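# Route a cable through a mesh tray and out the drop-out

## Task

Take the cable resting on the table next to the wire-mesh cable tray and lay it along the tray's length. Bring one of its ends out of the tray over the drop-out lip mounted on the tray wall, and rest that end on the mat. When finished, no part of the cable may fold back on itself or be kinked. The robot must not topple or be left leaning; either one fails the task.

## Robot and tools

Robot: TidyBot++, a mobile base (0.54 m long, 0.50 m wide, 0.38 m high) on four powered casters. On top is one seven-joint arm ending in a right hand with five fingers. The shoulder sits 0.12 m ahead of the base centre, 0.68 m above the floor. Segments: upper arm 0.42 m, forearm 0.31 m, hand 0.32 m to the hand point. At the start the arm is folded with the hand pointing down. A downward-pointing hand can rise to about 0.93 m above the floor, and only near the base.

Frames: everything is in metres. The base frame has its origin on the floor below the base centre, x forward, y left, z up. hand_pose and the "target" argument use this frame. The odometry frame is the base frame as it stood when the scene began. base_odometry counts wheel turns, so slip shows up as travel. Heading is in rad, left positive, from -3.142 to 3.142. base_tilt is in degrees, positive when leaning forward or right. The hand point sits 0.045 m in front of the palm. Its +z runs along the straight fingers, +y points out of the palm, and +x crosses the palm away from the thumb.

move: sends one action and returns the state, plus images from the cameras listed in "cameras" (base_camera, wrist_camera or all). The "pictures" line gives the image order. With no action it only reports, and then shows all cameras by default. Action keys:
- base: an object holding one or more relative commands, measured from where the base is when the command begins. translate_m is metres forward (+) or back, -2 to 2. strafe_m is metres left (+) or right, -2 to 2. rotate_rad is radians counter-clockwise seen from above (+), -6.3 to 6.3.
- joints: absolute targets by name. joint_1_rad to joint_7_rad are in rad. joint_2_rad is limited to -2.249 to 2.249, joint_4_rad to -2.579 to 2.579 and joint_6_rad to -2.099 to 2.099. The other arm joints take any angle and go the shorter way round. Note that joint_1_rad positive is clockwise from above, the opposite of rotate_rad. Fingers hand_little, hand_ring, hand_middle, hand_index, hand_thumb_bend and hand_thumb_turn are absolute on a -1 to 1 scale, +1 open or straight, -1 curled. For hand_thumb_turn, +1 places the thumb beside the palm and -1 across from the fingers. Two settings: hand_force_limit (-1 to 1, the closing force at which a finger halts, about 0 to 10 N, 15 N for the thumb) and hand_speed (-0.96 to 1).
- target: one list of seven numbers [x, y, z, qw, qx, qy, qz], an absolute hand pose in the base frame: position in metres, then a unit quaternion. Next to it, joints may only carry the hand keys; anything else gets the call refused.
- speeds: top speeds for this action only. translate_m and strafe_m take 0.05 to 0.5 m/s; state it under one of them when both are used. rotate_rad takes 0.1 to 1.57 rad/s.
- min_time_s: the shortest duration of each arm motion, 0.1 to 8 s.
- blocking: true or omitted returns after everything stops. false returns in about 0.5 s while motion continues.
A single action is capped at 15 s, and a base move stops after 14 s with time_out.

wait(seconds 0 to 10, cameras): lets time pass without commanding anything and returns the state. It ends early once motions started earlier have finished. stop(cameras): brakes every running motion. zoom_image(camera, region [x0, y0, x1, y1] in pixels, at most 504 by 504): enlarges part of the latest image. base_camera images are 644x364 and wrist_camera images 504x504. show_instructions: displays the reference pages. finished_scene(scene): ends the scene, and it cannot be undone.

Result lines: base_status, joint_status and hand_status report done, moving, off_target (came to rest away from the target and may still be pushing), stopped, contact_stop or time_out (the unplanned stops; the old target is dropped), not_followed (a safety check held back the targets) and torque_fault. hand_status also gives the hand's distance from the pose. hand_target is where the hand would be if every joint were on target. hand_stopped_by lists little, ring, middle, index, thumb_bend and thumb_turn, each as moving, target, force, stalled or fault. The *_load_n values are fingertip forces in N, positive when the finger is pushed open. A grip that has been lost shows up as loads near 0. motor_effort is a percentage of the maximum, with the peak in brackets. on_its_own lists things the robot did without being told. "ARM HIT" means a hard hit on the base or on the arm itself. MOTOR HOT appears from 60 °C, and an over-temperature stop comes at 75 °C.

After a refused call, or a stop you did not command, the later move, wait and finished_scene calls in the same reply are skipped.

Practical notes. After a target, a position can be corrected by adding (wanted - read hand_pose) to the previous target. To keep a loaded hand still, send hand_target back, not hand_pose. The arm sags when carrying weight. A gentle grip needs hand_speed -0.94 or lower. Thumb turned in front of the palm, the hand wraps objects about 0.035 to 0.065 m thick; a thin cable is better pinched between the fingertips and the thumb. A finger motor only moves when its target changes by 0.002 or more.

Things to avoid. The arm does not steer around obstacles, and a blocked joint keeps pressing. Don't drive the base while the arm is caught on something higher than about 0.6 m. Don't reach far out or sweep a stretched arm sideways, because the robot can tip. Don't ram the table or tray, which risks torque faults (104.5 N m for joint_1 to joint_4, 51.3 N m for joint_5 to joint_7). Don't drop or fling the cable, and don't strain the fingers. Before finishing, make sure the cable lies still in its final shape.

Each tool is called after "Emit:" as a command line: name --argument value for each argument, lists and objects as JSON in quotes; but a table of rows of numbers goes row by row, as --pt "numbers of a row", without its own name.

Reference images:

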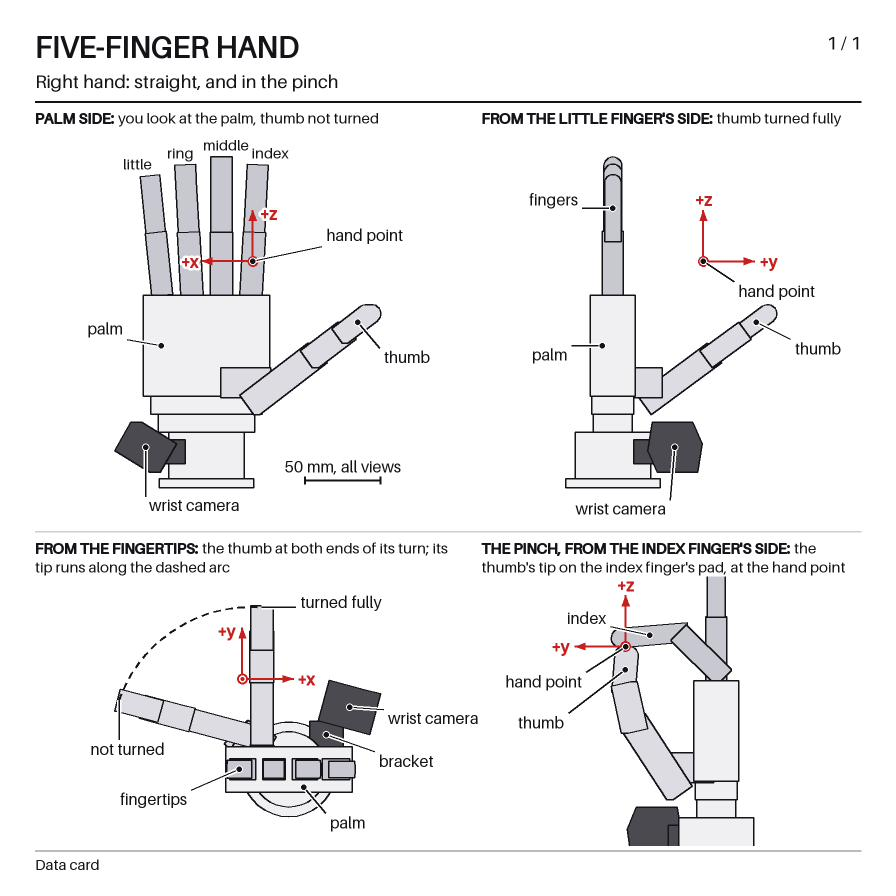

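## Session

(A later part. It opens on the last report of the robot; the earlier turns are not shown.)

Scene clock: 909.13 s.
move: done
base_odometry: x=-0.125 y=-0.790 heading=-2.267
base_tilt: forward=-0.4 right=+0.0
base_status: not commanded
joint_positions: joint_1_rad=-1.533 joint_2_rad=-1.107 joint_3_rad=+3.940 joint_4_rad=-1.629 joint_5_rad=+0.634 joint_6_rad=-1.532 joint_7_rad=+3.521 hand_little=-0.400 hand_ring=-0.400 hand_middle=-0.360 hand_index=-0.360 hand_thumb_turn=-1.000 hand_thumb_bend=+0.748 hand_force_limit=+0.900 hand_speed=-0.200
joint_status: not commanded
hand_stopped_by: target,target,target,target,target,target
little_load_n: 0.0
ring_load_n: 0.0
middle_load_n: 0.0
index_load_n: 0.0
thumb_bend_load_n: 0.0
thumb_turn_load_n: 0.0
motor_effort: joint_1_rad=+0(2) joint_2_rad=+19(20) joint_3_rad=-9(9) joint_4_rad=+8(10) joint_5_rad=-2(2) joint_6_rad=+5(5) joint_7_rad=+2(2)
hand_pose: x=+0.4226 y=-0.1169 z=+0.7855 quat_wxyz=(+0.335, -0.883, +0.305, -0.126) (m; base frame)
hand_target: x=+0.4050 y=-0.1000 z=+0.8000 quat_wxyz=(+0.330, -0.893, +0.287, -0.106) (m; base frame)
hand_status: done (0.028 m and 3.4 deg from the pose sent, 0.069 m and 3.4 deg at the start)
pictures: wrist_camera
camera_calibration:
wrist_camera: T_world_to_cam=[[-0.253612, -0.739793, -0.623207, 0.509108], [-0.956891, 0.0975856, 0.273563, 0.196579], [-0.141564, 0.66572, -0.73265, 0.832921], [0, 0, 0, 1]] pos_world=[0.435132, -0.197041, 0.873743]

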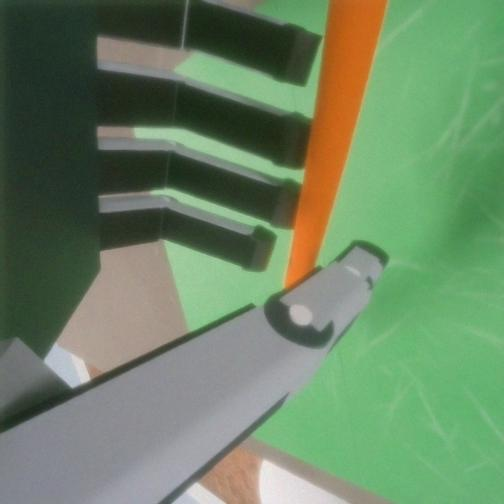

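Emit:
move --target '[0.427, -0.102, 0.745, 0.3295, -0.8933, 0.2866, -0.1057]' --min_time_s 2 --cameras '["wrist_camera"]'

Scene clock: 913.47 s.
move: done
base_odometry: x=-0.125 y=-0.790 heading=-2.267
base_tilt: forward=-0.3 right=+0.0
base_status: not commanded
joint_positions: joint_1_rad=-1.555 joint_2_rad=-1.111 joint_3_rad=+3.969 joint_4_rad=-1.703 joint_5_rad=+0.634 joint_6_rad=-1.513 joint_7_rad=+3.521 hand_little=-0.400 hand_ring=-0.400 hand_middle=-0.360 hand_index=-0.360 hand_thumb_turn=-1.000 hand_thumb_bend=+0.748 hand_force_limit=+0.900 hand_speed=-0.200
joint_status: not commanded
hand_stopped_by: target,target,target,target,target,target
little_load_n: 0.0
ring_load_n: 0.0
middle_load_n: 0.0
index_load_n: 0.0
thumb_bend_load_n: 0.0
thumb_turn_load_n: 0.0
motor_effort: joint_1_rad=+0(1) joint_2_rad=+19(20) joint_3_rad=-9(9) joint_4_rad=+9(9) joint_5_rad=-2(2) joint_6_rad=+4(5) joint_7_rad=+2(2)
hand_pose: x=+0.4154 y=-0.1022 z=+0.7593 quat_wxyz=(+0.316, -0.898, +0.286, -0.107) (m; base frame)
hand_target: x=+0.4270 y=-0.1020 z=+0.7450 quat_wxyz=(+0.330, -0.893, +0.287, -0.106) (m; base frame)
hand_status: done (0.018 m and 1.6 deg from the pose sent, 0.043 m and 3.4 deg at the start)
pictures: wrist_camera
camera_calibration:
wrist_camera: T_world_to_cam=[[-0.235782, -0.774259, -0.587308, 0.463498], [-0.950357, 0.057435, 0.305814, 0.164106], [-0.203047, 0.630257, -0.749365, 0.837476], [0, 0, 0, 1]] pos_world=[0.435291, -0.178383, 0.849605]

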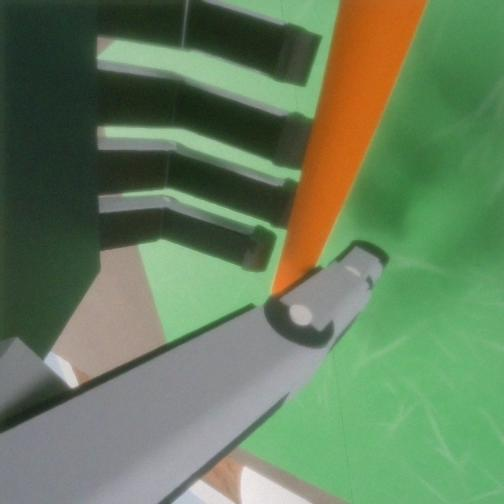

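Emit:
move --joints '{"hand_thumb_bend": -0.2, "hand_speed": -0.75, "hand_force_limit": 0.3}' --cameras '["wrist_camera"]'

Scene clock: 916.90 s.
move: off_target
base_odometry: x=-0.125 y=-0.790 heading=-2.267
base_tilt: forward=-0.4 right=+0.0
base_status: not commanded
joint_positions: joint_1_rad=-1.555 joint_2_rad=-1.111 joint_3_rad=+3.969 joint_4_rad=-1.703 joint_5_rad=+0.634 joint_6_rad=-1.513 joint_7_rad=+3.521 hand_little=-0.400 hand_ring=-0.400 hand_middle=-0.360 hand_index=-0.360 hand_thumb_turn=-1.000 hand_thumb_bend=+0.375 hand_force_limit=+0.300 hand_speed=-0.750
joint_status: hand_thumb_bend off_target (ended at +0.375, target -0.200); the others done
hand_stopped_by: target,target,target,target,force,target
little_load_n: 0.0
ring_load_n: 0.0
middle_load_n: 1.5
index_load_n: 1.0
thumb_bend_load_n: 11.5
thumb_turn_load_n: 1.0
motor_effort: joint_1_rad=+0(2) joint_2_rad=+19(19) joint_3_rad=-9(9) joint_4_rad=+9(9) joint_5_rad=-2(3) joint_6_rad=+5(5) joint_7_rad=+2(2)
hand_pose: x=+0.4154 y=-0.1022 z=+0.7593 quat_wxyz=(+0.316, -0.898, +0.286, -0.107) (m; base frame)
hand_target: x=+0.4270 y=-0.1020 z=+0.7450 quat_wxyz=(+0.330, -0.893, +0.287, -0.106) (m; base frame)
hand_status: not commanded
pictures: wrist_camera
camera_calibration:
wrist_camera: T_world_to_cam=[[-0.235742, -0.774214, -0.587383, 0.463713], [-0.95037, 0.0573855, 0.305785, 0.164186], [-0.203036, 0.630318, -0.749317, 0.837473], [0, 0, 0, 1]] pos_world=[0.435391, -0.178283, 0.849704]

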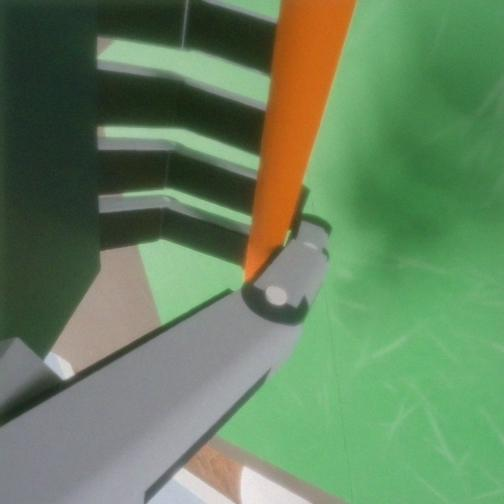

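Emit:
move --joints '{"hand_thumb_bend": 0.75, "hand_speed": -0.2}'

Emit:
move --target '[0.420, -0.100, 0.785, 0.3295, -0.8933, 0.2866, -0.1057]' --min_time_s 2 --cameras '["wrist_camera"]'

Scene clock: 918.90 s.
move: done
base_odometry: x=-0.125 y=-0.790 heading=-2.267
base_tilt: forward=-0.4 right=+0.0
base_status: not commanded
joint_positions: joint_1_rad=-1.555 joint_2_rad=-1.111 joint_3_rad=+3.969 joint_4_rad=-1.703 joint_5_rad=+0.634 joint_6_rad=-1.513 joint_7_rad=+3.521 hand_little=-0.400 hand_ring=-0.400 hand_middle=-0.360 hand_index=-0.360 hand_thumb_turn=-1.000 hand_thumb_bend=+0.750 hand_force_limit=+0.300 hand_speed=-0.200
joint_status: all done
hand_stopped_by: target,target,target,target,target,target
little_load_n: 0.0
ring_load_n: 0.0
middle_load_n: 0.0
index_load_n: 0.0
thumb_bend_load_n: 0.0
thumb_turn_load_n: 0.0
motor_effort: joint_1_rad=+0(1) joint_2_rad=+19(19) joint_3_rad=-9(9) joint_4_rad=+9(9) joint_5_rad=-2(2) joint_6_rad=+4(5) joint_7_rad=+1(2)
hand_pose: x=+0.4155 y=-0.1021 z=+0.7593 quat_wxyz=(+0.317, -0.898, +0.285, -0.107) (m; base frame)
hand_target: x=+0.4270 y=-0.1020 z=+0.7450 quat_wxyz=(+0.330, -0.893, +0.287, -0.106) (m; base frame)
hand_status: not commanded
pictures: none

Scene clock: 921.20 s.
move: done
base_odometry: x=-0.125 y=-0.790 heading=-2.267
base_tilt: forward=-0.4 right=+0.0
base_status: not commanded
joint_positions: joint_1_rad=-1.559 joint_2_rad=-1.111 joint_3_rad=+3.969 joint_4_rad=-1.651 joint_5_rad=+0.634 joint_6_rad=-1.513 joint_7_rad=+3.521 hand_little=-0.400 hand_ring=-0.400 hand_middle=-0.360 hand_index=-0.360 hand_thumb_turn=-1.000 hand_thumb_bend=+0.750 hand_force_limit=+0.300 hand_speed=-0.200
joint_status: not commanded
hand_stopped_by: target,target,target,target,target,target
little_load_n: 0.0
ring_load_n: 0.0
middle_load_n: 0.0
index_load_n: 0.0
thumb_bend_load_n: 0.0
thumb_turn_load_n: 0.0
motor_effort: joint_1_rad=-1(1) joint_2_rad=+20(20) joint_3_rad=-9(9) joint_4_rad=+9(9) joint_5_rad=-1(3) joint_6_rad=+5(5) joint_7_rad=+2(2)
hand_pose: x=+0.4272 y=-0.1076 z=+0.7742 quat_wxyz=(+0.333, -0.887, +0.298, -0.114) (m; base frame)
hand_target: x=+0.4200 y=-0.1000 z=+0.7850 quat_wxyz=(+0.330, -0.893, +0.287, -0.106) (m; base frame)
hand_status: done (0.015 m and 1.9 deg from the pose sent, 0.026 m and 1.6 deg at the start)
pictures: wrist_camera
camera_calibration:
wrist_camera: T_world_to_cam=[[-0.248268, -0.745396, -0.618667, 0.503677], [-0.953662, 0.0760098, 0.29112, 0.185834], [-0.169975, 0.662275, -0.729726, 0.828533], [0, 0, 0, 1]] pos_world=[0.443099, -0.187403, 0.862111]

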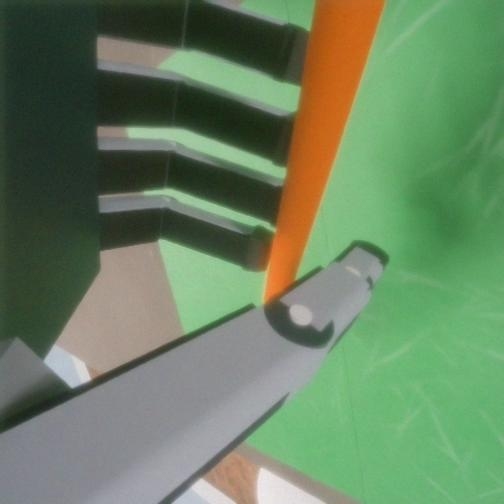

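Emit:
move --target '[0.420, -0.078, 0.787, 0.3295, -0.8933, 0.2866, -0.1057]' --min_time_s 2 --cameras '["wrist_camera"]'

Scene clock: 924.10 s.
move: done
base_odometry: x=-0.125 y=-0.790 heading=-2.267
base_tilt: forward=-0.3 right=+0.0
base_status: not commanded
joint_positions: joint_1_rad=-1.562 joint_2_rad=-1.096 joint_3_rad=+3.969 joint_4_rad=-1.651 joint_5_rad=+0.634 joint_6_rad=-1.513 joint_7_rad=+3.521 hand_little=-0.400 hand_ring=-0.400 hand_middle=-0.360 hand_index=-0.360 hand_thumb_turn=-1.000 hand_thumb_bend=+0.750 hand_force_limit=+0.300 hand_speed=-0.200
joint_status: not commanded
hand_stopped_by: target,target,target,target,target,target
little_load_n: 0.0
ring_load_n: 0.0
middle_load_n: 0.0
index_load_n: 0.0
thumb_bend_load_n: 0.0
thumb_turn_load_n: 0.0
motor_effort: joint_1_rad=+1(1) joint_2_rad=+19(20) joint_3_rad=-9(9) joint_4_rad=+9(9) joint_5_rad=-2(3) joint_6_rad=+4(5) joint_7_rad=+2(2)
hand_pose: x=+0.4274 y=-0.1054 z=+0.7757 quat_wxyz=(+0.327, -0.890, +0.296, -0.116) (m; base frame)
hand_target: x=+0.4200 y=-0.0780 z=+0.7870 quat_wxyz=(+0.330, -0.893, +0.287, -0.106) (m; base frame)
hand_status: done (0.031 m and 1.7 deg from the pose sent, 0.033 m and 1.9 deg at the start)
pictures: wrist_camera
camera_calibration:
wrist_camera: T_world_to_cam=[[-0.246527, -0.755172, -0.607404, 0.495785], [-0.953807, 0.0780269, 0.290112, 0.186561], [-0.17169, 0.650867, -0.739523, 0.835466], [0, 0, 0, 1]] pos_world=[0.443609, -0.183931, 0.864866]

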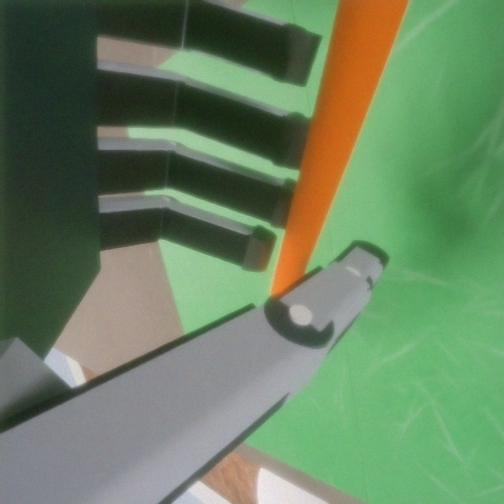

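Emit:
move --target '[0.420, -0.068, 0.789, 0.3295, -0.8933, 0.2866, -0.1057]' --min_time_s 2 --cameras '["wrist_camera"]'

Scene clock: 927.13 s.
move: done
base_odometry: x=-0.125 y=-0.790 heading=-2.267
base_tilt: forward=-0.3 right=+0.0
base_status: not commanded
joint_positions: joint_1_rad=-1.565 joint_2_rad=-1.080 joint_3_rad=+3.969 joint_4_rad=-1.651 joint_5_rad=+0.634 joint_6_rad=-1.513 joint_7_rad=+3.521 hand_little=-0.400 hand_ring=-0.400 hand_middle=-0.360 hand_index=-0.360 hand_thumb_turn=-1.000 hand_thumb_bend=+0.750 hand_force_limit=+0.300 hand_speed=-0.200
joint_status: not commanded
hand_stopped_by: target,target,target,target,target,target
little_load_n: 0.0
ring_load_n: 0.0
middle_load_n: 0.0
index_load_n: 0.5
thumb_bend_load_n: 0.0
thumb_turn_load_n: 0.0
motor_effort: joint_1_rad=+0(1) joint_2_rad=+19(20) joint_3_rad=-9(9) joint_4_rad=+9(9) joint_5_rad=-2(3) joint_6_rad=+4(5) joint_7_rad=+2(2)
hand_pose: x=+0.4276 y=-0.1029 z=+0.7772 quat_wxyz=(+0.320, -0.893, +0.294, -0.118) (m; base frame)
hand_target: x=+0.4200 y=-0.0680 z=+0.7890 quat_wxyz=(+0.330, -0.893, +0.287, -0.106) (m; base frame)
hand_status: done (0.038 m and 2.0 deg from the pose sent, 0.040 m and 1.7 deg at the start)
pictures: wrist_camera
camera_calibration:
wrist_camera: T_world_to_cam=[[-0.244164, -0.765844, -0.594867, 0.486799], [-0.953993, 0.0796192, 0.289064, 0.187114], [-0.174015, 0.638078, -0.75005, 0.842786], [0, 0, 0, 1]] pos_world=[0.444022, -0.179849, 0.867624]

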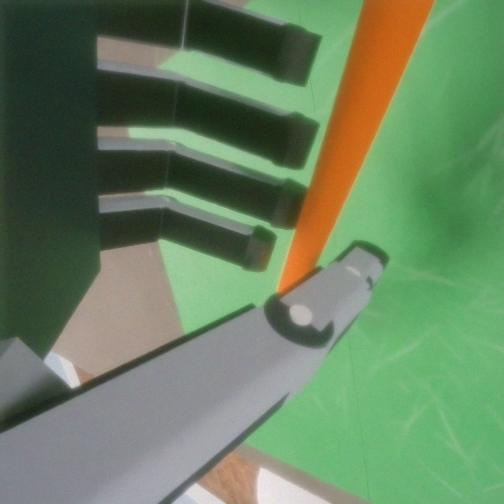

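Emit:
move --joints '{"hand_thumb_bend": -0.22, "hand_speed": -0.75, "hand_force_limit": 0.3}' --cameras '["wrist_camera"]'

Scene clock: 930.60 s.
move: off_target
base_odometry: x=-0.125 y=-0.790 heading=-2.267
base_tilt: forward=-0.3 right=+0.0
base_status: not commanded
joint_positions: joint_1_rad=-1.565 joint_2_rad=-1.080 joint_3_rad=+3.969 joint_4_rad=-1.651 joint_5_rad=+0.634 joint_6_rad=-1.513 joint_7_rad=+3.521 hand_little=-0.400 hand_ring=-0.400 hand_middle=-0.359 hand_index=-0.360 hand_thumb_turn=-1.000 hand_thumb_bend=+0.484 hand_force_limit=+0.300 hand_speed=-0.750
joint_status: hand_thumb_bend off_target (ended at +0.484, target -0.220); the others done
hand_stopped_by: target,target,target,target,force,target
little_load_n: 0.5
ring_load_n: 0.0
middle_load_n: 6.5
index_load_n: 1.0
thumb_bend_load_n: 11.5
thumb_turn_load_n: 1.5
motor_effort: joint_1_rad=-1(1) joint_2_rad=+19(19) joint_3_rad=-9(9) joint_4_rad=+8(9) joint_5_rad=-1(3) joint_6_rad=+4(5) joint_7_rad=+1(2)
hand_pose: x=+0.4276 y=-0.1029 z=+0.7772 quat_wxyz=(+0.320, -0.893, +0.294, -0.118) (m; base frame)
hand_target: x=+0.4200 y=-0.0680 z=+0.7890 quat_wxyz=(+0.330, -0.893, +0.287, -0.106) (m; base frame)
hand_status: not commanded
pictures: wrist_camera
camera_calibration:
wrist_camera: T_world_to_cam=[[-0.244111, -0.765864, -0.594863, 0.486709], [-0.953989, 0.0795188, 0.289106, 0.187088], [-0.174113, 0.638067, -0.750037, 0.842741], [0, 0, 0, 1]] pos_world=[0.444023, -0.179849, 0.867524]

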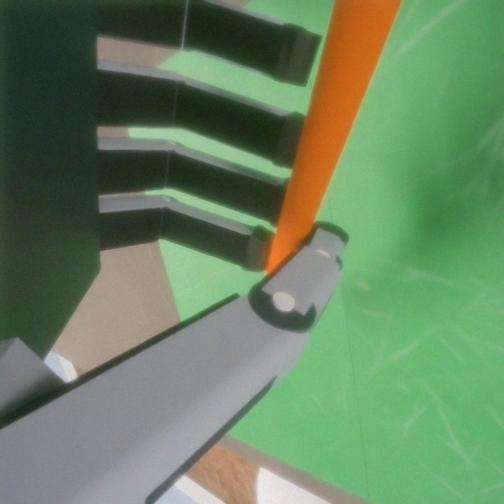

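Good pinch (0.484 as in the recipe). Tighten and pull.

Emit:
move --joints '{"hand_thumb_bend": -0.26, "hand_force_limit": 0.9}'

Emit:
move --target '[0.380, -0.060, 0.79, 0.3295, -0.8933, 0.2866, -0.1057]' --min_time_s 3 --cameras '["wrist_camera"]'

Scene clock: 931.60 s.
move: off_target
base_odometry: x=-0.125 y=-0.790 heading=-2.267
base_tilt: forward=-0.3 right=+0.0
base_status: not commanded
joint_positions: joint_1_rad=-1.565 joint_2_rad=-1.080 joint_3_rad=+3.969 joint_4_rad=-1.651 joint_5_rad=+0.634 joint_6_rad=-1.513 joint_7_rad=+3.521 hand_little=-0.400 hand_ring=-0.400 hand_middle=-0.359 hand_index=-0.360 hand_thumb_turn=-1.000 hand_thumb_bend=+0.479 hand_force_limit=+0.900 hand_speed=-0.750
joint_status: hand_thumb_bend off_target (ended at +0.479, target -0.260); the others done
hand_stopped_by: target,target,target,target,force,target
little_load_n: 0.0
ring_load_n: 0.0
middle_load_n: 6.5
index_load_n: 2.0
thumb_bend_load_n: 13.5
thumb_turn_load_n: 1.5
motor_effort: joint_1_rad=-1(1) joint_2_rad=+19(19) joint_3_rad=-9(9) joint_4_rad=+9(9) joint_5_rad=-2(2) joint_6_rad=+5(5) joint_7_rad=+1(2)
hand_pose: x=+0.4276 y=-0.1029 z=+0.7772 quat_wxyz=(+0.320, -0.893, +0.294, -0.118) (m; base frame)
hand_target: x=+0.4200 y=-0.0680 z=+0.7890 quat_wxyz=(+0.330, -0.893, +0.287, -0.106) (m; base frame)
hand_status: not commanded
pictures: none

Scene clock: 934.90 s.
move: done
base_odometry: x=-0.125 y=-0.790 heading=-2.267
base_tilt: forward=-0.3 right=+0.0
base_status: not commanded
joint_positions: joint_1_rad=-1.509 joint_2_rad=-1.080 joint_3_rad=+3.889 joint_4_rad=-1.721 joint_5_rad=+0.598 joint_6_rad=-1.513 joint_7_rad=+3.497 hand_little=-0.400 hand_ring=-0.400 hand_middle=-0.359 hand_index=-0.360 hand_thumb_turn=-1.000 hand_thumb_bend=+0.479 hand_force_limit=+0.900 hand_speed=-0.750
joint_status: not commanded
hand_stopped_by: target,target,target,target,force,target
little_load_n: 0.0
ring_load_n: 0.0
middle_load_n: 8.5
index_load_n: 0.5
thumb_bend_load_n: 13.5
thumb_turn_load_n: 1.0
motor_effort: joint_1_rad=+0(1) joint_2_rad=+17(19) joint_3_rad=-8(9) joint_4_rad=+9(9) joint_5_rad=-2(3) joint_6_rad=+5(5) joint_7_rad=+1(2)
hand_pose: x=+0.3967 y=-0.0902 z=+0.7797 quat_wxyz=(+0.317, -0.898, +0.278, -0.124) (m; base frame)
hand_target: x=+0.3800 y=-0.0600 z=+0.7900 quat_wxyz=(+0.330, -0.893, +0.287, -0.106) (m; base frame)
hand_status: done (0.036 m and 2.8 deg from the pose sent, 0.065 m and 2.0 deg at the start)
pictures: wrist_camera
camera_calibration:
wrist_camera: T_world_to_cam=[[-0.212408, -0.780712, -0.587683, 0.470833], [-0.961037, 0.0580301, 0.270259, 0.171387], [-0.176892, 0.62219, -0.762619, 0.840692], [0, 0, 0, 1]] pos_world=[0.413429, -0.165431, 0.871509]

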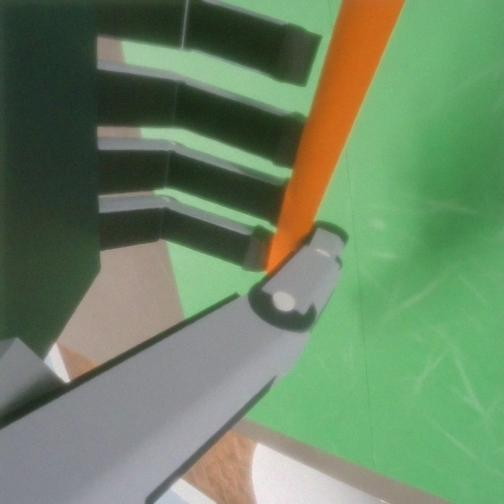

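Emit:
move --target '[0.355, -0.050, 0.77, 0.3295, -0.8933, 0.2866, -0.1057]' --min_time_s 3 --cameras '["wrist_camera"]'

Emit:
move --target '[0.350, -0.050, 0.735, 0.3295, -0.8933, 0.2866, -0.1057]' --min_time_s 3 --cameras '["wrist_camera"]'

Scene clock: 938.77 s.
move: done
base_odometry: x=-0.125 y=-0.790 heading=-2.267
base_tilt: forward=-0.3 right=+0.0
base_status: not commanded
joint_positions: joint_1_rad=-1.461 joint_2_rad=-1.080 joint_3_rad=+3.840 joint_4_rad=-1.828 joint_5_rad=+0.589 joint_6_rad=-1.486 joint_7_rad=+3.450 hand_little=-0.400 hand_ring=-0.400 hand_middle=-0.359 hand_index=-0.360 hand_thumb_turn=-1.000 hand_thumb_bend=+0.479 hand_force_limit=+0.900 hand_speed=-0.750
joint_status: not commanded
hand_stopped_by: target,target,target,target,force,target
little_load_n: 0.0
ring_load_n: 0.0
middle_load_n: 7.5
index_load_n: 1.0
thumb_bend_load_n: 13.5
thumb_turn_load_n: 1.5
motor_effort: joint_1_rad=-1(1) joint_2_rad=+17(18) joint_3_rad=-8(8) joint_4_rad=+10(10) joint_5_rad=-3(3) joint_6_rad=+4(5) joint_7_rad=+1(2)
hand_pose: x=+0.3710 y=-0.0780 z=+0.7622 quat_wxyz=(+0.299, -0.905, +0.275, -0.127) (m; base frame)
hand_target: x=+0.3550 y=-0.0500 z=+0.7700 quat_wxyz=(+0.330, -0.893, +0.287, -0.106) (m; base frame)
hand_status: done (0.033 m and 4.7 deg from the pose sent, 0.059 m and 2.8 deg at the start)
pictures: wrist_camera
camera_calibration:
wrist_camera: T_world_to_cam=[[-0.213279, -0.803957, -0.555126, 0.438338], [-0.95997, 0.066847, 0.272009, 0.149734], [-0.181575, 0.590918, -0.786032, 0.83232], [0, 0, 0, 1]] pos_world=[0.388357, -0.149437, 0.856834]

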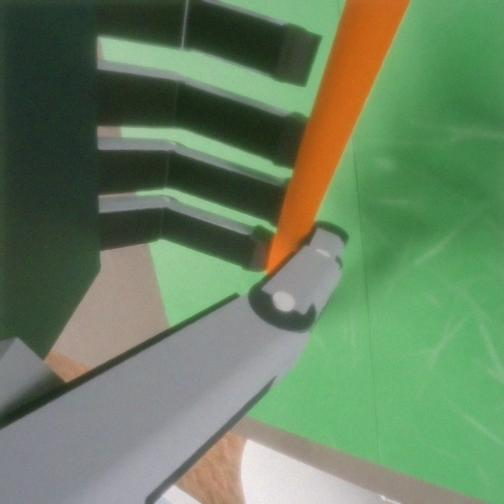

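Scene clock: 942.07 s.
move: done
base_odometry: x=-0.125 y=-0.790 heading=-2.267
base_tilt: forward=-0.4 right=+0.0
base_status: not commanded
joint_positions: joint_1_rad=-1.447 joint_2_rad=-1.106 joint_3_rad=+3.840 joint_4_rad=-1.923 joint_5_rad=+0.589 joint_6_rad=-1.427 joint_7_rad=+3.434 hand_little=-0.400 hand_ring=-0.400 hand_middle=-0.359 hand_index=-0.360 hand_thumb_turn=-1.000 hand_thumb_bend=+0.479 hand_force_limit=+0.900 hand_speed=-0.750
joint_status: not commanded
hand_stopped_by: target,target,target,target,force,target
little_load_n: 0.0
ring_load_n: 0.0
middle_load_n: 10.0
index_load_n: -3.5
thumb_bend_load_n: 13.0
thumb_turn_load_n: 0.0
motor_effort: joint_1_rad=+0(1) joint_2_rad=+16(17) joint_3_rad=-7(8) joint_4_rad=+8(10) joint_5_rad=-3(3) joint_6_rad=+3(5) joint_7_rad=+1(2)
hand_pose: x=+0.3623 y=-0.0649 z=+0.7390 quat_wxyz=(+0.302, -0.907, +0.266, -0.125) (m; base frame)
hand_target: x=+0.3500 y=-0.0500 z=+0.7350 quat_wxyz=(+0.330, -0.893, +0.287, -0.106) (m; base frame)
hand_status: done (0.020 m and 4.8 deg from the pose sent, 0.044 m and 4.7 deg at the start)
pictures: wrist_camera
camera_calibration:
wrist_camera: T_world_to_cam=[[-0.195163, -0.806077, -0.558704, 0.430134], [-0.961967, 0.0463129, 0.269209, 0.148244], [-0.191128, 0.589995, -0.784459, 0.807078], [0, 0, 0, 1]] pos_world=[0.380808, -0.136316, 0.833528]

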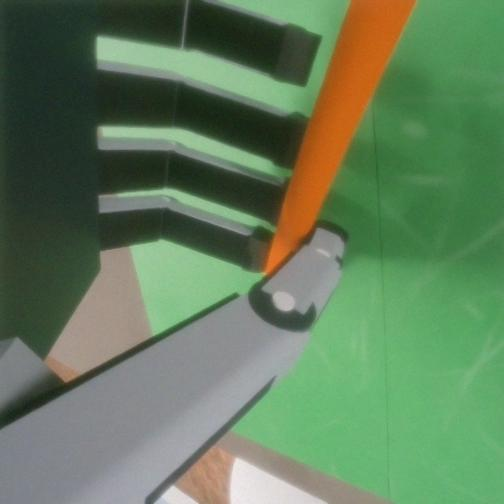

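Emit:
move --joints '{"hand_thumb_bend": 0.95, "hand_speed": -0.6, "hand_force_limit": 0.2}' --cameras '["wrist_camera"]'

Emit:
move --target '[0.345, -0.030, 0.83, 0.3295, -0.8933, 0.2866, -0.1057]' --joints '{"hand_index": 0.6, "hand_middle": 0.6, "hand_ring": 0.6, "hand_little": 0.6, "hand_speed": -0.3}' --min_time_s 3 --cameras '["wrist_camera"]'

Scene clock: 946.63 s.
move: done
base_odometry: x=-0.125 y=-0.790 heading=-2.267
base_tilt: forward=-0.3 right=+0.0
base_status: not commanded
joint_positions: joint_1_rad=-1.447 joint_2_rad=-1.106 joint_3_rad=+3.840 joint_4_rad=-1.941 joint_5_rad=+0.589 joint_6_rad=-1.427 joint_7_rad=+3.431 hand_little=-0.400 hand_ring=-0.400 hand_middle=-0.360 hand_index=-0.360 hand_thumb_turn=-1.000 hand_thumb_bend=+0.950 hand_force_limit=+0.200 hand_speed=-0.600
joint_status: all done
hand_stopped_by: target,target,target,target,target,target
little_load_n: 0.0
ring_load_n: 0.0
middle_load_n: 0.0
index_load_n: 0.0
thumb_bend_load_n: 0.0
thumb_turn_load_n: 0.0
motor_effort: joint_1_rad=+0(1) joint_2_rad=+16(16) joint_3_rad=-7(8) joint_4_rad=+11(11) joint_5_rad=-1(3) joint_6_rad=+5(5) joint_7_rad=+1(2)
hand_pose: x=+0.3580 y=-0.0637 z=+0.7331 quat_wxyz=(+0.296, -0.910, +0.262, -0.122) (m; base frame)
hand_target: x=+0.3500 y=-0.0500 z=+0.7350 quat_wxyz=(+0.330, -0.893, +0.287, -0.106) (m; base frame)
hand_status: not commanded
pictures: wrist_camera
camera_calibration:
wrist_camera: T_world_to_cam=[[-0.19273, -0.814421, -0.547334, 0.417236], [-0.960145, 0.0414539, 0.27641, 0.139421], [-0.202425, 0.578792, -0.789952, 0.808178], [0, 0, 0, 1]] pos_world=[0.377874, -0.133741, 0.828251]

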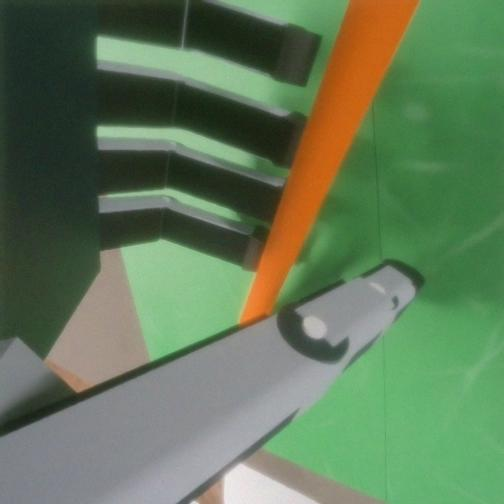

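Scene clock: 949.93 s.
move: done
base_odometry: x=-0.125 y=-0.790 heading=-2.267
base_tilt: forward=-0.3 right=+0.0
base_status: not commanded
joint_positions: joint_1_rad=-1.435 joint_2_rad=-0.996 joint_3_rad=+3.774 joint_4_rad=-1.732 joint_5_rad=+0.488 joint_6_rad=-1.470 joint_7_rad=+3.429 hand_little=+0.600 hand_ring=+0.600 hand_middle=+0.600 hand_index=+0.600 hand_thumb_turn=-1.000 hand_thumb_bend=+0.950 hand_force_limit=+0.200 hand_speed=-0.300
joint_status: all done
hand_stopped_by: target,target,target,target,target,target
little_load_n: 0.0
ring_load_n: 0.0
middle_load_n: 0.0
index_load_n: 0.0
thumb_bend_load_n: 0.0
thumb_turn_load_n: 0.0
motor_effort: joint_1_rad=+0(3) joint_2_rad=+15(17) joint_3_rad=-7(8) joint_4_rad=+11(11) joint_5_rad=-1(2) joint_6_rad=+5(6) joint_7_rad=+2(2)
hand_pose: x=+0.3670 y=-0.0458 z=+0.8192 quat_wxyz=(+0.334, -0.891, +0.276, -0.136) (m; base frame)
hand_target: x=+0.3450 y=-0.0300 z=+0.8300 quat_wxyz=(+0.330, -0.893, +0.287, -0.106) (m; base frame)
hand_status: done (0.029 m and 3.7 deg from the pose sent, 0.103 m and 5.4 deg at the start)
pictures: wrist_camera
camera_calibration:
wrist_camera: T_world_to_cam=[[-0.195119, -0.763108, -0.616112, 0.540193], [-0.969429, 0.0547646, 0.239182, 0.157991], [-0.148781, 0.643946, -0.750465, 0.818612], [0, 0, 0, 1]] pos_world=[0.380356, -0.123569, 0.909371]

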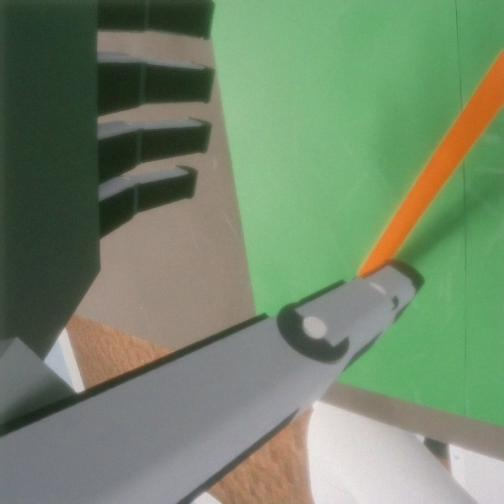

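Emit:
move --target '[0.33, -0.02, 0.92, 0.3295, -0.8933, 0.2866, -0.1057]' --min_time_s 2 --cameras '["wrist_camera"]'

Emit:
move --joints '{"joint_1_rad": 0.05, "joint_2_rad": -1.2, "joint_3_rad": 3.142, "joint_4_rad": -2.03, "joint_5_rad": 0, "joint_6_rad": -1.1, "joint_7_rad": 4.451, "hand_thumb_turn": 1.0, "hand_speed": 0.3}' --min_time_s 4 --cameras '["wrist_camera"]'

Emit:
zoom_image --camera "wrist_camera" --region '[200, 60, 504, 360]'

Scene clock: 953.00 s.
move: done
base_odometry: x=-0.125 y=-0.790 heading=-2.267
base_tilt: forward=-0.4 right=+0.0
base_status: not commanded
joint_positions: joint_1_rad=-1.435 joint_2_rad=-0.832 joint_3_rad=+3.722 joint_4_rad=-1.434 joint_5_rad=+0.391 joint_6_rad=-1.640 joint_7_rad=+3.429 hand_little=+0.600 hand_ring=+0.600 hand_middle=+0.600 hand_index=+0.600 hand_thumb_turn=-1.000 hand_thumb_bend=+0.950 hand_force_limit=+0.200 hand_speed=-0.300
joint_status: not commanded
hand_stopped_by: target,target,target,target,target,target
little_load_n: 0.0
ring_load_n: 0.0
middle_load_n: 0.0
index_load_n: 0.0
thumb_bend_load_n: 0.0
thumb_turn_load_n: 0.0
motor_effort: joint_1_rad=+0(1) joint_2_rad=+13(16) joint_3_rad=-6(7) joint_4_rad=+10(11) joint_5_rad=-1(2) joint_6_rad=+5(6) joint_7_rad=+1(2)
hand_pose: x=+0.3535 y=-0.0347 z=+0.9117 quat_wxyz=(+0.336, -0.888, +0.287, -0.130) (m; base frame)
hand_target: x=+0.3300 y=-0.0200 z=+0.9200 quat_wxyz=(+0.330, -0.893, +0.287, -0.106) (m; base frame)
hand_status: done (0.029 m and 3.0 deg from the pose sent, 0.110 m and 3.7 deg at the start)
pictures: wrist_camera
camera_calibration:
wrist_camera: T_world_to_cam=[[-0.216614, -0.752995, -0.621351, 0.615767], [-0.96473, 0.0675832, 0.25442, 0.107081], [-0.149584, 0.654547, -0.741076, 0.870953], [0, 0, 0, 1]] pos_world=[0.366968, -0.113647, 1.00081]

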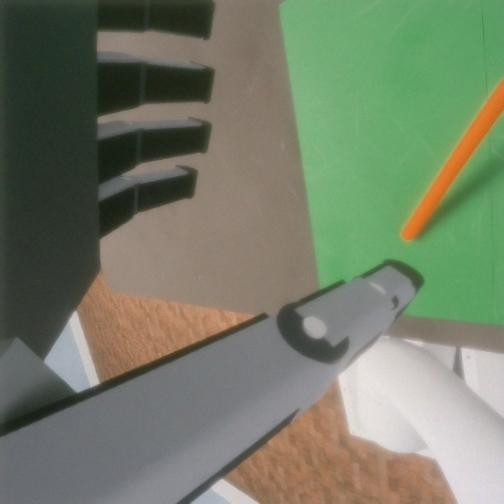

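Scene clock: 957.30 s.
move: done
base_odometry: x=-0.125 y=-0.790 heading=-2.267
base_tilt: forward=-0.4 right=+0.0
base_status: not commanded
joint_positions: joint_1_rad=+0.039 joint_2_rad=-1.167 joint_3_rad=+3.164 joint_4_rad=-2.007 joint_5_rad=+0.056 joint_6_rad=-1.141 joint_7_rad=+4.384 hand_little=+0.600 hand_ring=+0.600 hand_middle=+0.600 hand_index=+0.600 hand_thumb_turn=+1.000 hand_thumb_bend=+0.950 hand_force_limit=+0.200 hand_speed=+0.300
joint_status: all done
hand_stopped_by: target,target,target,target,target,target
little_load_n: 0.0
ring_load_n: 0.0
middle_load_n: 0.0
index_load_n: 0.0
thumb_bend_load_n: 0.0
thumb_turn_load_n: 0.0
motor_effort: joint_1_rad=-1(2) joint_2_rad=+14(15) joint_3_rad=+0(6) joint_4_rad=+14(15) joint_5_rad=+0(3) joint_6_rad=+7(8) joint_7_rad=+2(3)
hand_pose: x=+0.2368 y=-0.0730 z=+0.8850 quat_wxyz=(+0.058, -0.820, +0.166, -0.545) (m; base frame)
hand_target: x=+0.2418 y=-0.0551 z=+0.8908 quat_wxyz=(+0.060, -0.812, +0.128, -0.566) (m; base frame)
hand_status: not commanded
pictures: wrist_camera
camera_calibration:
wrist_camera: T_world_to_cam=[[-0.137232, -0.989822, -0.0376857, -0.00765177], [-0.835632, 0.136115, -0.532158, 0.674479], [0.531872, -0.0415376, -0.845806, 0.739364], [0, 0, 0, 1]] pos_world=[0.169319, -0.0686694, 0.983999]

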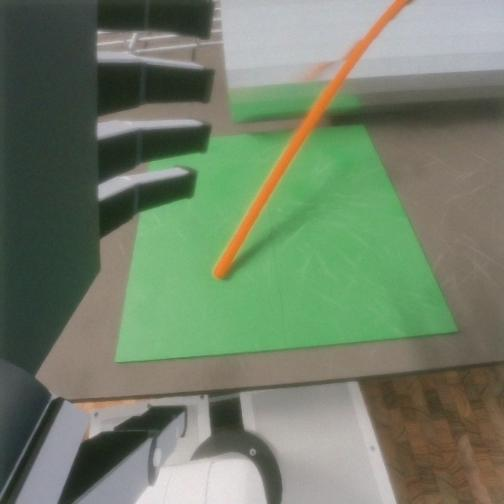

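Scaled by 1.658 from the camera's 504x504 image, which has a finer 720x720 frame.

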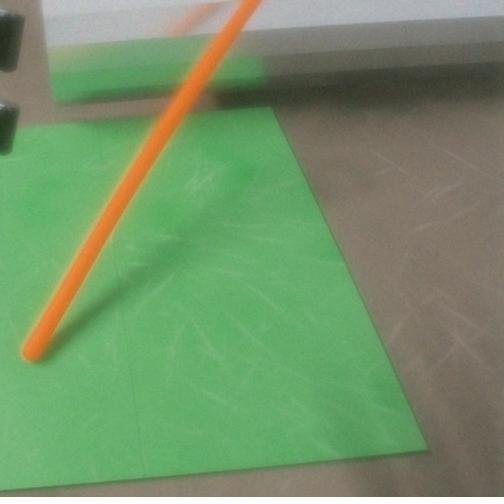

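Emit:
move --joints '{"joint_1_rad": 0.35, "joint_6_rad": -0.75}' --min_time_s 2 --cameras '["wrist_camera"]'

Emit:
zoom_image --camera "wrist_camera" --region '[200, 90, 504, 290]'

Scene clock: 960.03 s.
move: done
base_odometry: x=-0.125 y=-0.790 heading=-2.267
base_tilt: forward=-0.4 right=+0.0
base_status: not commanded
joint_positions: joint_1_rad=+0.340 joint_2_rad=-1.167 joint_3_rad=+3.164 joint_4_rad=-2.008 joint_5_rad=+0.055 joint_6_rad=-0.791 joint_7_rad=+4.386 hand_little=+0.600 hand_ring=+0.600 hand_middle=+0.600 hand_index=+0.600 hand_thumb_turn=+1.000 hand_thumb_bend=+0.950 hand_force_limit=+0.200 hand_speed=+0.300
joint_status: all done
hand_stopped_by: target,target,target,target,target,target
little_load_n: 0.0
ring_load_n: 0.0
middle_load_n: -0.5
index_load_n: 0.0
thumb_bend_load_n: 0.5
thumb_turn_load_n: 0.0
motor_effort: joint_1_rad=+0(2) joint_2_rad=+14(14) joint_3_rad=+0(1) joint_4_rad=+14(14) joint_5_rad=+1(1) joint_6_rad=+8(9) joint_7_rad=+2(2)
hand_pose: x=+0.2504 y=-0.1186 z=+0.9901 quat_wxyz=(-0.028, -0.685, +0.247, -0.685) (m; base frame)
hand_target: x=+0.2539 y=-0.1014 z=+0.9981 quat_wxyz=(-0.031, -0.677, +0.214, -0.703) (m; base frame)
hand_status: not commanded
pictures: wrist_camera
camera_calibration:
wrist_camera: T_world_to_cam=[[-0.401962, -0.914289, -0.0500149, 0.0405588], [-0.54468, 0.282658, -0.789575, 0.947329], [0.736037, -0.290137, -0.611613, 0.506609], [0, 0, 0, 1]] pos_world=[0.159412, -0.0837017, 1.05986]

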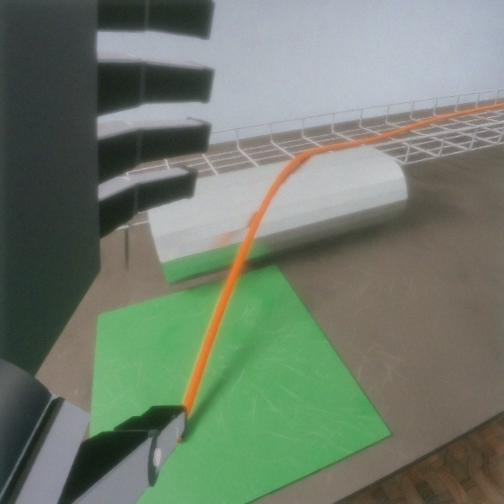

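Scaled by 1.658 from the camera's 504x504 image, which has a finer 720x720 frame.

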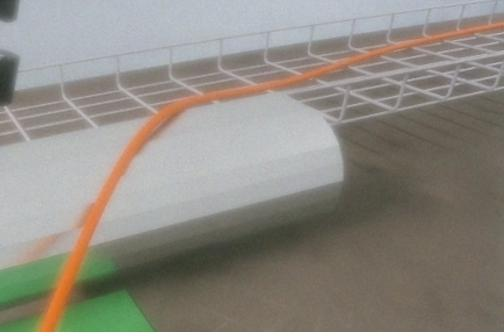

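Emit:
move --joints '{"joint_1_rad": 0.9, "joint_6_rad": -0.6}' --min_time_s 2 --cameras '["wrist_camera"]'

Emit:
zoom_image --camera "wrist_camera" --region '[210, 80, 504, 240]'

Scene clock: 963.83 s.
move: done
base_odometry: x=-0.125 y=-0.790 heading=-2.267
base_tilt: forward=-0.4 right=+0.0
base_status: not commanded
joint_positions: joint_1_rad=+0.890 joint_2_rad=-1.167 joint_3_rad=+3.164 joint_4_rad=-2.008 joint_5_rad=+0.055 joint_6_rad=-0.641 joint_7_rad=+4.386 hand_little=+0.600 hand_ring=+0.600 hand_middle=+0.600 hand_index=+0.600 hand_thumb_turn=+1.000 hand_thumb_bend=+0.950 hand_force_limit=+0.200 hand_speed=+0.300
joint_status: all done
hand_stopped_by: target,target,target,target,target,target
little_load_n: 0.0
ring_load_n: 0.0
middle_load_n: 0.0
index_load_n: 0.0
thumb_bend_load_n: 0.0
thumb_turn_load_n: 0.0
motor_effort: joint_1_rad=+0(2) joint_2_rad=+14(14) joint_3_rad=+0(1) joint_4_rad=+14(14) joint_5_rad=+0(1) joint_6_rad=+8(10) joint_7_rad=+2(2)
hand_pose: x=+0.1738 y=-0.1745 z=+1.0385 quat_wxyz=(-0.228, -0.549, +0.392, -0.702) (m; base frame)
hand_target: x=+0.1832 y=-0.1598 z=+1.0467 quat_wxyz=(-0.237, -0.548, +0.360, -0.717) (m; base frame)
hand_status: not commanded
pictures: wrist_camera
camera_calibration:
wrist_camera: T_world_to_cam=[[-0.814142, -0.578181, -0.0536601, 0.0951419], [-0.243867, 0.424325, -0.872053, 1.01777], [0.526974, -0.69689, -0.48646, 0.41177], [0, 0, 0, 1]] pos_world=[0.108667, -0.0898982, 1.09297]

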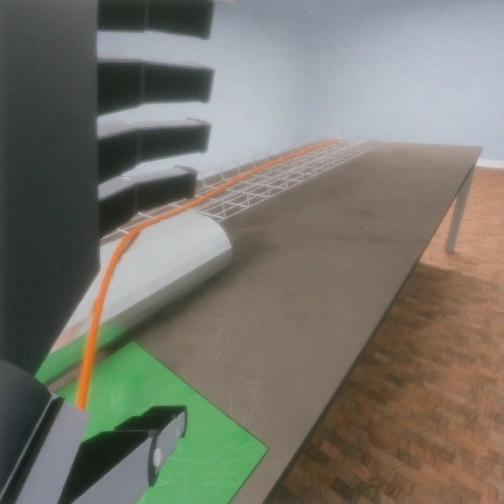

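Scaled by 1.714 from the camera's 504x504 image, which has a finer 720x720 frame.

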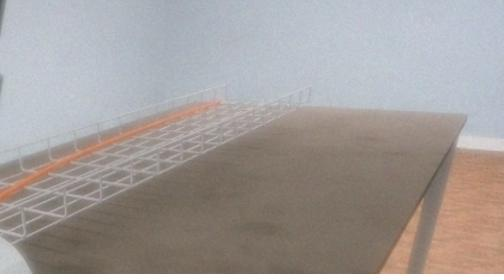

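Emit:
finished_scene --scene 2

The scene is finished: the task was done.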